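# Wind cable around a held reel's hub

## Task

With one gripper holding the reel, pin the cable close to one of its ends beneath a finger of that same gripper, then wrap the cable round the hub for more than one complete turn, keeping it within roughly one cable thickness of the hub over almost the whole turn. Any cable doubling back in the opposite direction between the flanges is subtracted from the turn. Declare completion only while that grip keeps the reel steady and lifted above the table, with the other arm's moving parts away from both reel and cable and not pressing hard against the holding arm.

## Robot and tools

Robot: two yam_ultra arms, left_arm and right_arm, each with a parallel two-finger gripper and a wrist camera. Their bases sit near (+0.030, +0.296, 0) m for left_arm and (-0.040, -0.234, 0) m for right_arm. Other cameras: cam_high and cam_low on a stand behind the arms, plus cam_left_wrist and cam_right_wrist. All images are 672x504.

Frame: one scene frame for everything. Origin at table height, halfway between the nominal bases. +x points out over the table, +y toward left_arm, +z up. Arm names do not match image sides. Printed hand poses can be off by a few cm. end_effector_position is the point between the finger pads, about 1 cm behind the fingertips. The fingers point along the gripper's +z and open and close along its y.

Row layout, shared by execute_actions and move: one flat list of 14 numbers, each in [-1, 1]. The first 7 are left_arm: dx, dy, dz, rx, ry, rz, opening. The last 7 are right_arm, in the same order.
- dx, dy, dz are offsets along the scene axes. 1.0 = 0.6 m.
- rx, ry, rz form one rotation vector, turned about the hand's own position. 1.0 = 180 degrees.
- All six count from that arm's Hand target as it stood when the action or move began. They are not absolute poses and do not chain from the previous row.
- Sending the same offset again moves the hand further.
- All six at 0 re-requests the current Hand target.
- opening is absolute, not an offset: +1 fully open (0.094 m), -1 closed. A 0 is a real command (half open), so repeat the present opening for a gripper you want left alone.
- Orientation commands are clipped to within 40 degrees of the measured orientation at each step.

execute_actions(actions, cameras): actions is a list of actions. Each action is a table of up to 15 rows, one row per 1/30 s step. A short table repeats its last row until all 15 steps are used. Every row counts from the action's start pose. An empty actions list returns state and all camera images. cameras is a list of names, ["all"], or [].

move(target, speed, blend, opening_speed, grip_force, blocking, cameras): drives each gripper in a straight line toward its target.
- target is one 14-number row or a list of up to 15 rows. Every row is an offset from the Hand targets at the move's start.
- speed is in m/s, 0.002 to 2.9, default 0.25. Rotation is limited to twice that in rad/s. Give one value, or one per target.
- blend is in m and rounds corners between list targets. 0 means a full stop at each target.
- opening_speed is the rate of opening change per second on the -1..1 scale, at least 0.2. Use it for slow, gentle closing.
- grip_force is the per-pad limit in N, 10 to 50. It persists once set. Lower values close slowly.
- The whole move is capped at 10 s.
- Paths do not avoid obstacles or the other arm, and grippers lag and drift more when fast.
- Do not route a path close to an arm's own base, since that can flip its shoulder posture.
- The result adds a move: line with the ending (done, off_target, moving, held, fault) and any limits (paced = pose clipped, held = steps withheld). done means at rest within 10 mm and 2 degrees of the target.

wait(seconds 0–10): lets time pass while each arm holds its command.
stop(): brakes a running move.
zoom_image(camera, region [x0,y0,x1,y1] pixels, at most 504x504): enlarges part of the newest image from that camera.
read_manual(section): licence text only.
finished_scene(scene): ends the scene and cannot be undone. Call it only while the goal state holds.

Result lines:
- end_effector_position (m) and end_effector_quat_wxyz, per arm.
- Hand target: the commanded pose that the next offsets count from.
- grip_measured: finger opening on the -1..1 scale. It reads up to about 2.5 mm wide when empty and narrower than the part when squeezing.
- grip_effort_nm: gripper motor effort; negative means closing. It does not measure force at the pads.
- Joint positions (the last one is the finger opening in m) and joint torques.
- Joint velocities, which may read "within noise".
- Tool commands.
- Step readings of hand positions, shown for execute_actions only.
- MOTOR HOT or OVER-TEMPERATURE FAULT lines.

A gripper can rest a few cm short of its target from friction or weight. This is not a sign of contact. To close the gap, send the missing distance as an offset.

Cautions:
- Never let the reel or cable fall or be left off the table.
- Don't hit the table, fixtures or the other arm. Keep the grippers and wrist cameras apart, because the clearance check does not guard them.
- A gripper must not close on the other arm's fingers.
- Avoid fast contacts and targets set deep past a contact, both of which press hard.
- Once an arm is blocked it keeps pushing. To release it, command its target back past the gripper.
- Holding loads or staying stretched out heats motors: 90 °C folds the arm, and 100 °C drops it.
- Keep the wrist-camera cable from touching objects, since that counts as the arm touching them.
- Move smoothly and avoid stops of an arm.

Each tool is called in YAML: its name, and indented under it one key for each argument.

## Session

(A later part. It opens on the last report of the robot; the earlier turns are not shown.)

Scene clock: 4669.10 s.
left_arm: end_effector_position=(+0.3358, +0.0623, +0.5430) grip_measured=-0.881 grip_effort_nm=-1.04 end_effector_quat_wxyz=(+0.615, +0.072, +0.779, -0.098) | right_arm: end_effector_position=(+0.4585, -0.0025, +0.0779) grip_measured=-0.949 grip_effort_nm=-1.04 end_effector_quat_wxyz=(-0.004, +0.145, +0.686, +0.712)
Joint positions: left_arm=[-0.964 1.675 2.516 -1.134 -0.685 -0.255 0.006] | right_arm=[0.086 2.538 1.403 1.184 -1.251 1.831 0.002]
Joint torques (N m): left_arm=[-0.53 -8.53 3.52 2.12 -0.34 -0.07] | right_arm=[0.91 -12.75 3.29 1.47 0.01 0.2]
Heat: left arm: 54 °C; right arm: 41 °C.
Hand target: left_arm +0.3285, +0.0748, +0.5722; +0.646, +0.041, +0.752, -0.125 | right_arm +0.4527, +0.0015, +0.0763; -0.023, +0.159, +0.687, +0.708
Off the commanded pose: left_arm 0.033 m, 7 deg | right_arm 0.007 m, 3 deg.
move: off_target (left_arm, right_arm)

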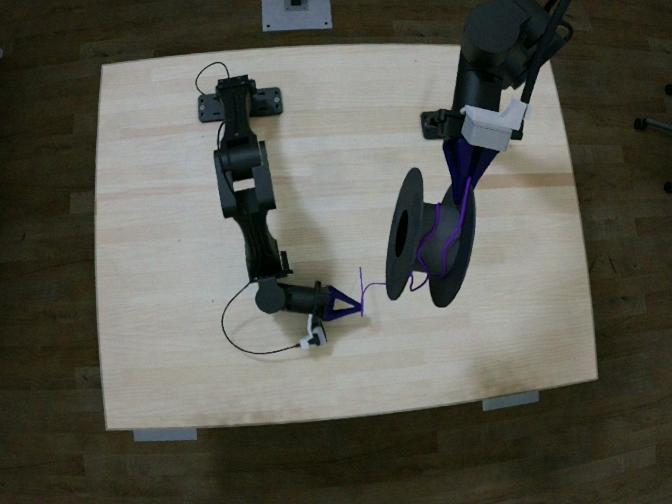

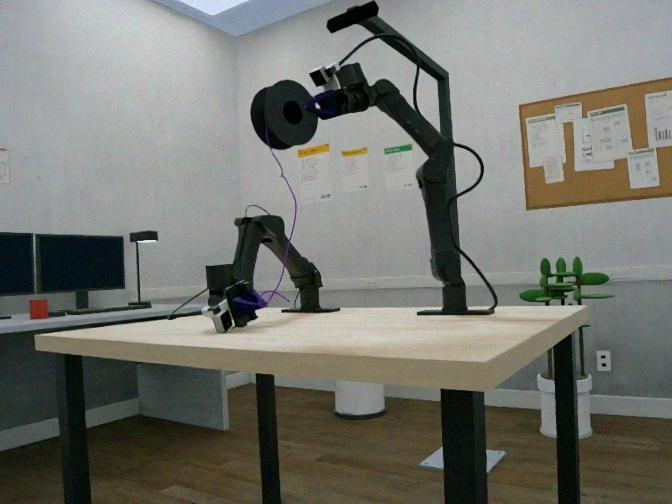

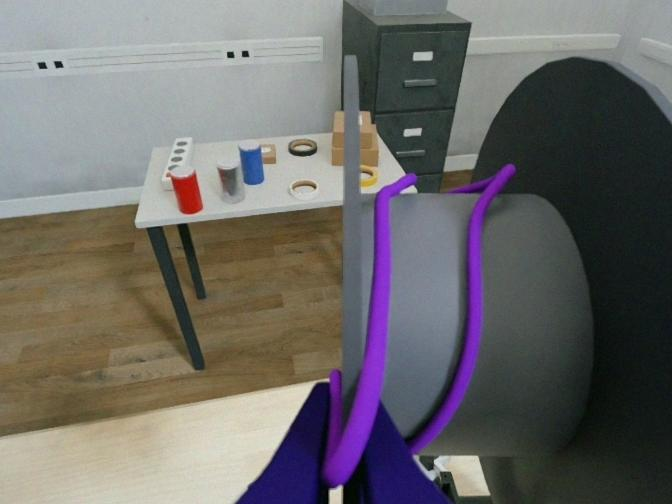

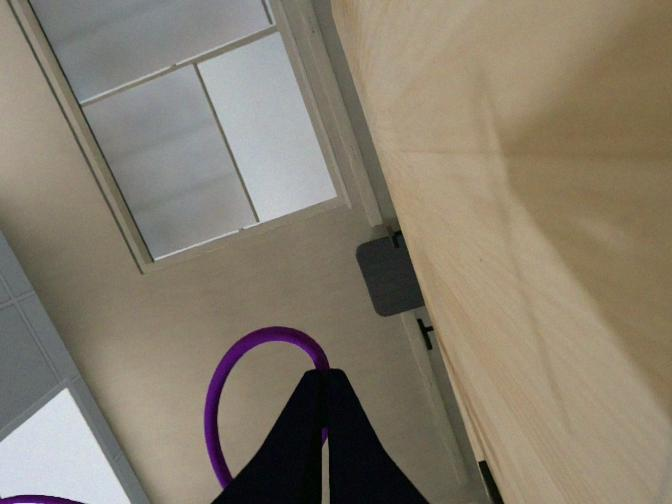

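move:
  target:
    - [0,0,0,0,0,0,-1, 0,0,0,0,0,0,-1]
    - [0,0,0,0,0,0,-1, 0,0,0,0,0,0,-0.2]
    - [0,0,0,0,0,0,-1, -0.04,-0.2,0.02,0,0,0,-0.2]
  speed: 0.08
  opening_speed: 0.8
  cameras: ["cam_high","cam_left_wrist","cam_low","cam_right_wrist"]

zoom_image:
  camera: "cam_left_wrist"
  region: [320, 140, 640, 504]

zoom_image:
  camera: "cam_high"
  region: [360, 150, 490, 330]

zoom_image:
  camera: "cam_low"
  region: [180, 60, 360, 330]

Scene clock: 4692.00 s.
left_arm: end_effector_position=(+0.3358, +0.0622, +0.5434) grip_measured=-0.881 grip_effort_nm=-1.03 end_effector_quat_wxyz=(+0.616, +0.071, +0.779, -0.099) | right_arm: end_effector_position=(+0.4336, -0.1182, +0.0791) grip_measured=-0.203 grip_effort_nm=0.13 end_effector_quat_wxyz=(-0.023, +0.169, +0.686, +0.708)
Joint positions: left_arm=[-0.964 1.675 2.516 -1.133 -0.685 -0.255 0.006] | right_arm=[-0.17 2.468 1.265 1.24 -1.503 1.881 0.037]
Joint torques (N m): left_arm=[-0.54 -8.79 3.52 2.09 -0.34 -0.06] | right_arm=[-0.24 -13.04 3.4 1.64 -0.13 0.11]
Heat: left arm: 54 °C; right arm: 38 °C.
Hand target: left_arm +0.3285, +0.0748, +0.5722; +0.646, +0.041, +0.752, -0.125 | right_arm +0.4286, -0.1186, +0.0882; -0.024, +0.159, +0.687, +0.708
Off the commanded pose: left_arm 0.032 m, 7 deg | right_arm 0.010 m, 1 deg.
move: off_target (left_arm); target 2's new opening was sent with right_arm's hand 0.007 m and 3 deg from that target

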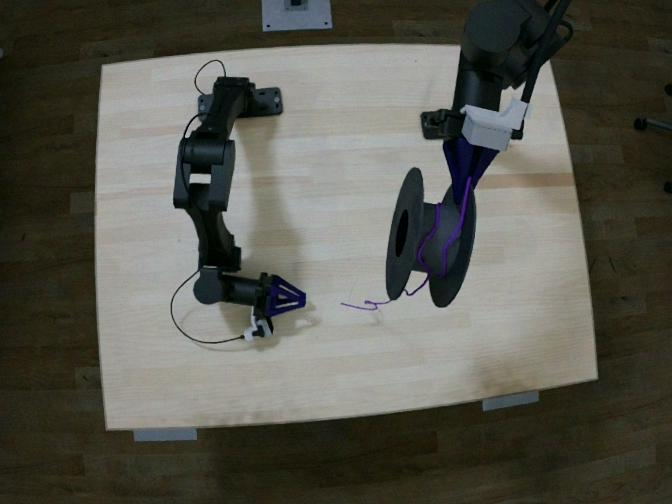

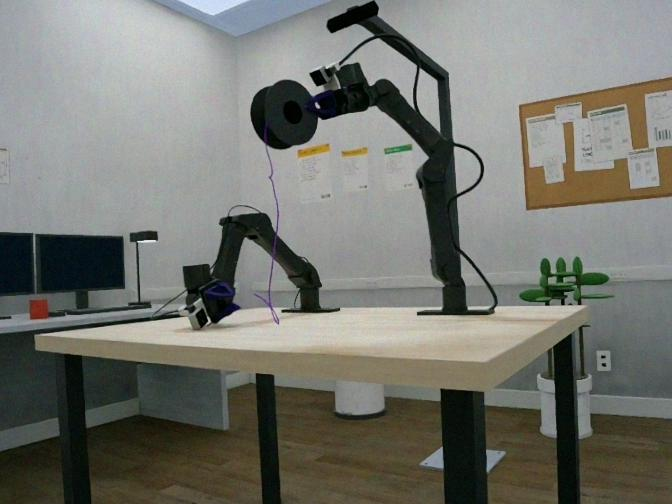

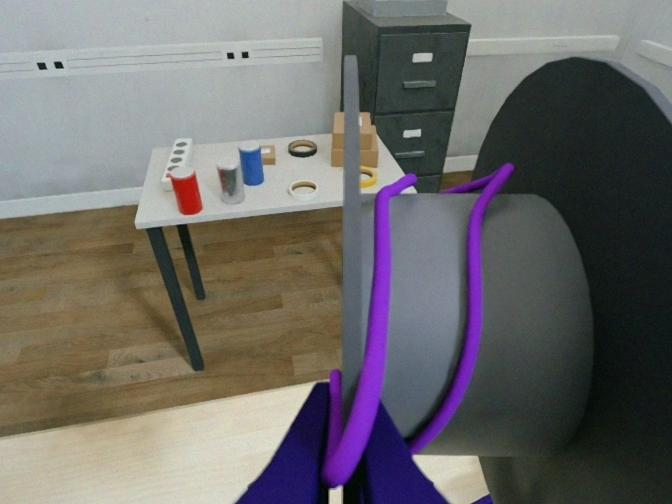

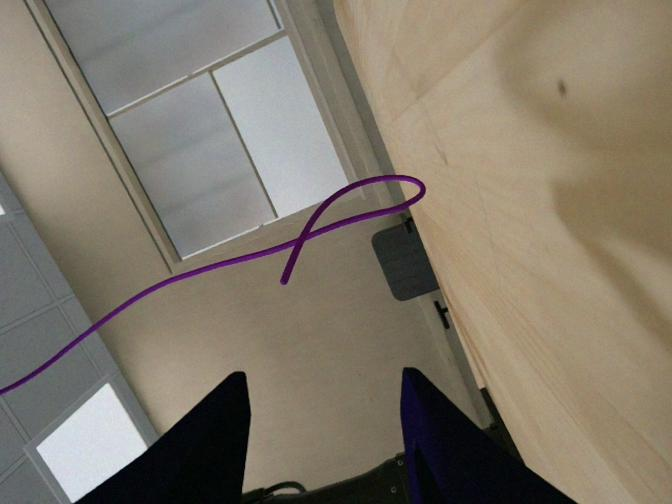

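Scaled by 1.385.

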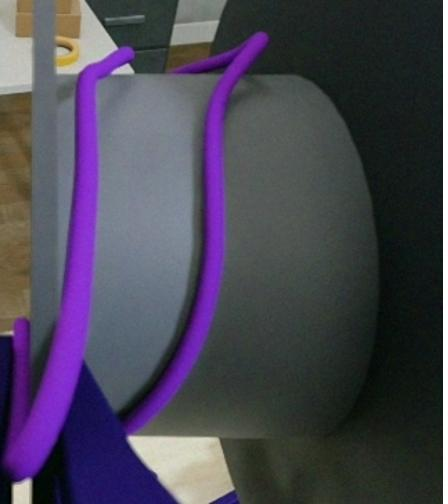

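Scaled by 2.800.

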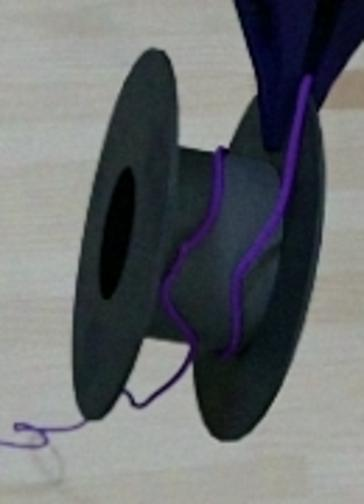

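Scaled by 1.867.

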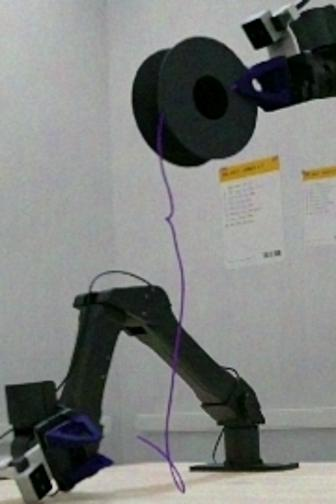

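move:
  target: [0,0,0,0,0,-0.1667,-1, -0.015,0,0.54,0,0,0,-0.2]
  speed: 0.15
  cameras: ["cam_high","cam_left_wrist","cam_low","cam_right_wrist"]

Scene clock: 4732.97 s.
left_arm: end_effector_position=(+0.3367, +0.0714, +0.5422) grip_measured=-0.881 grip_effort_nm=-1.03 end_effector_quat_wxyz=(+0.552, +0.234, +0.752, -0.274) | right_arm: end_effector_position=(+0.4269, -0.1172, +0.3943) grip_measured=-0.203 grip_effort_nm=0.14 end_effector_quat_wxyz=(-0.040, +0.178, +0.680, +0.710)
Joint positions: left_arm=[-0.534 1.556 2.376 -1.068 0.23 -0.102 0.006] | right_arm=[-0.17 1.937 1.75 0.38 -1.511 2.077 0.037]
Joint torques (N m): left_arm=[0.43 -7.06 3.9 2.27 0.16 -0.02] | right_arm=[-0.54 -10.71 9.52 1.32 -0.01 -0.11]
Heat: left arm: 54 °C; right arm: 43 °C.
Hand target: left_arm +0.3286, +0.0748, +0.5722; +0.591, +0.234, +0.716, -0.288 | right_arm +0.4195, -0.1186, +0.4122; -0.023, +0.159, +0.687, +0.708
Off the commanded pose: left_arm 0.031 m, 6 deg | right_arm 0.019 m, 3 deg.
move: off_target (left_arm, right_arm)

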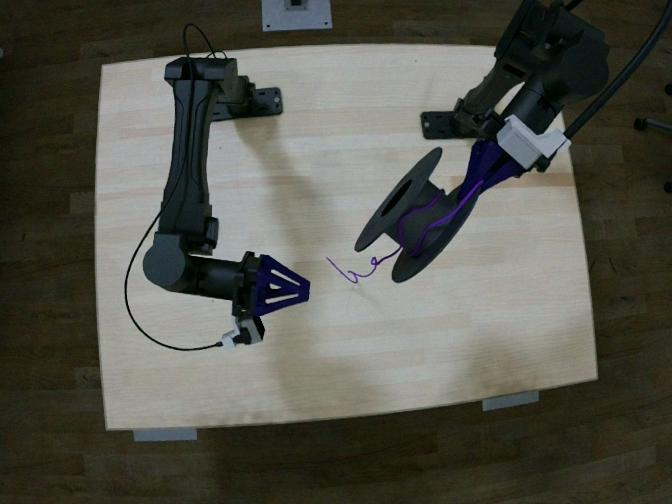

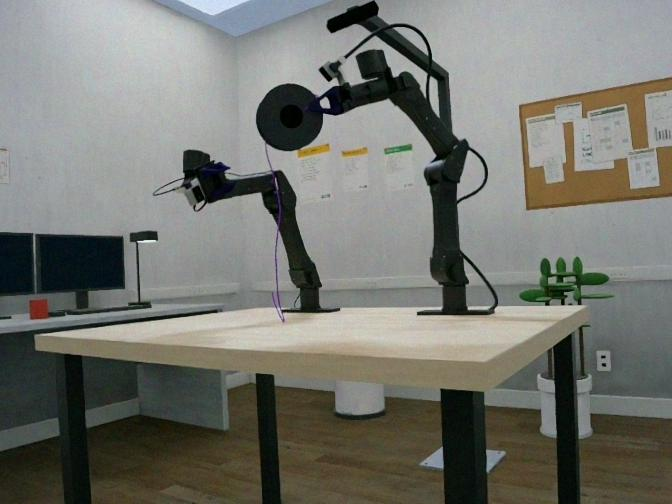

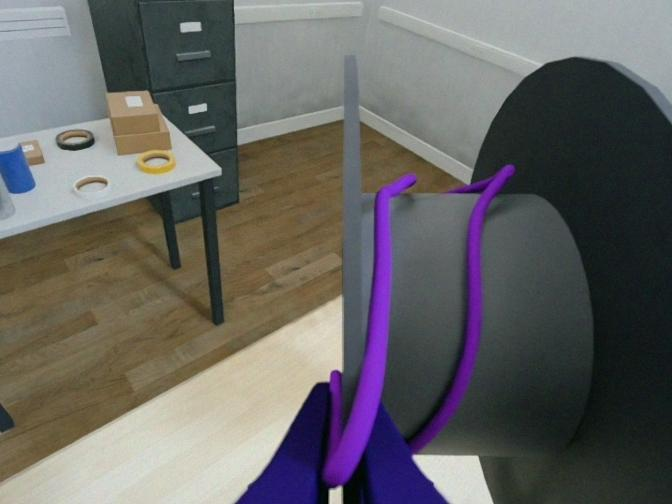

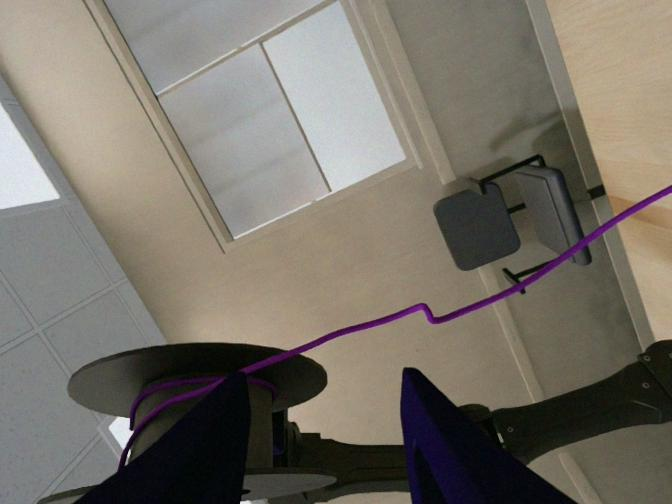

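zoom_image:
  camera: "cam_right_wrist"
  region: [40, 320, 360, 504]

zoom_image:
  camera: "cam_high"
  region: [340, 130, 500, 300]

Scaled by 1.575.

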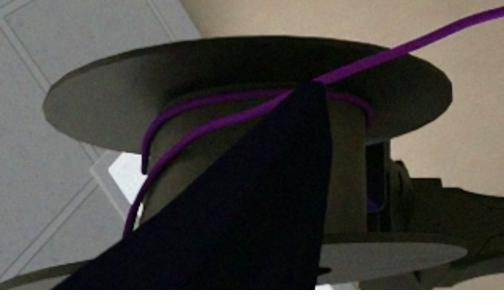

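Scaled by 2.965.

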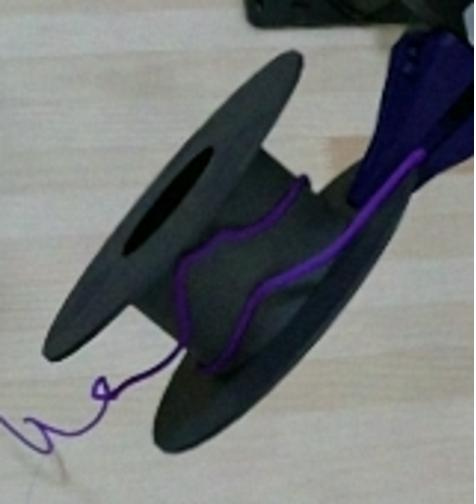

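move:
  target: [0,0,0,0,0,0,-1, -0.1,-0.2,-0.1,0,0,-0.15,-0.2]
  speed: 0.15
  cameras: ["cam_high","cam_left_wrist","cam_low","cam_right_wrist"]

Scene clock: 4751.67 s.
left_arm: end_effector_position=(+0.3367, +0.0713, +0.5422) grip_measured=-0.881 grip_effort_nm=-1.04 end_effector_quat_wxyz=(+0.552, +0.234, +0.752, -0.275) | right_arm: end_effector_position=(+0.3647, -0.2394, +0.3493) grip_measured=-0.203 grip_effort_nm=0.14 end_effector_quat_wxyz=(+0.129, +0.323, +0.629, +0.696)
Joint positions: left_arm=[-0.534 1.556 2.376 -1.068 0.23 -0.102 0.006] | right_arm=[-0.499 1.53 1.156 0.379 -1.382 1.866 0.037]
Joint torques (N m): left_arm=[0.43 -7.05 3.92 2.27 0.17 -0.02] | right_arm=[-0.38 -7.94 5.48 1.75 0.03 -0.11]
Heat: left arm: 56 °C; right arm: 42 °C.
Hand target: left_arm +0.3285, +0.0748, +0.5721; +0.591, +0.235, +0.716, -0.288 | right_arm +0.3595, -0.2385, +0.3521; +0.142, +0.315, +0.631, +0.694
Off the commanded pose: left_arm 0.031 m, 6 deg | right_arm 0.006 m, 2 deg.
move: off_target (left_arm)

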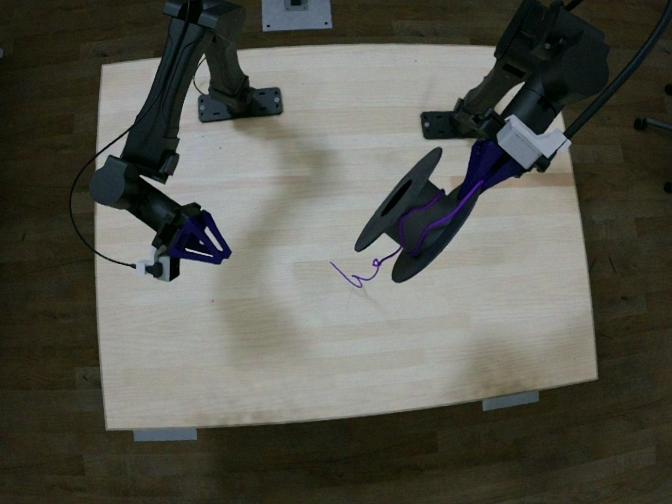

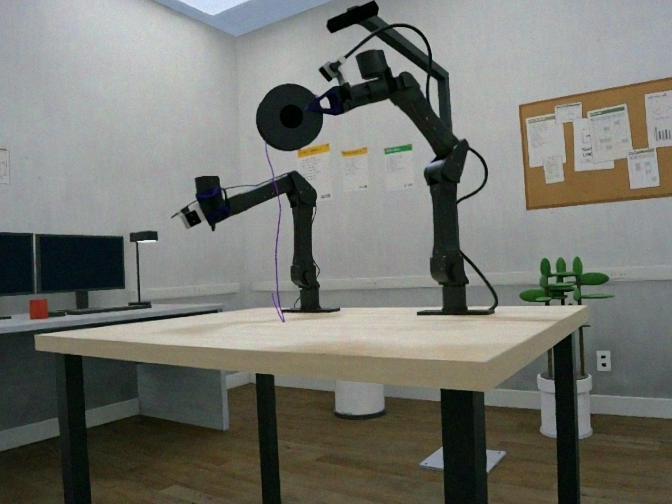

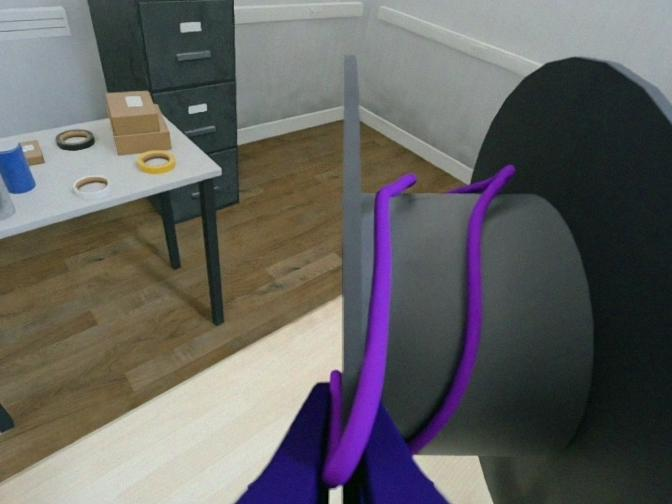

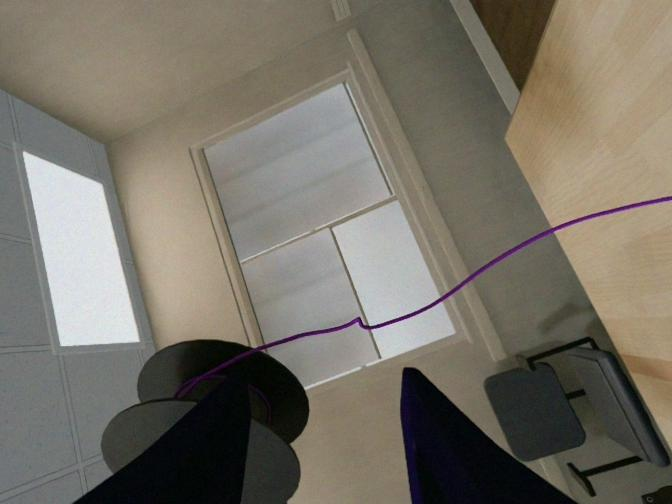

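zoom_image:
  camera: "cam_right_wrist"
  region: [90, 320, 330, 504]

zoom_image:
  camera: "cam_left_wrist"
  region: [300, 140, 620, 504]

Scaled by 2.100.

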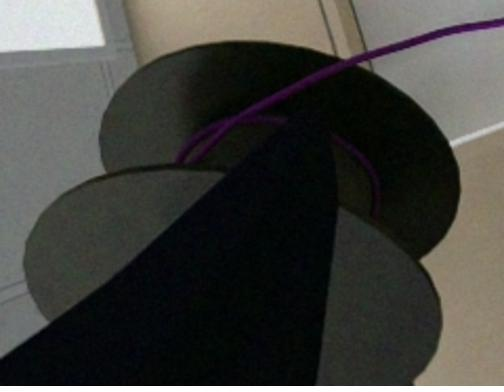

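Scaled by 1.385.

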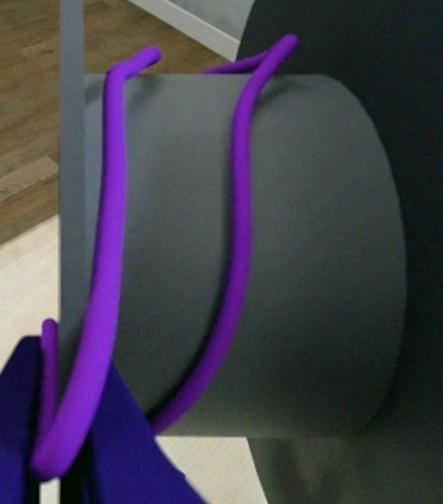

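finished_scene:
  scene: 1

The scene is finished: the task was done.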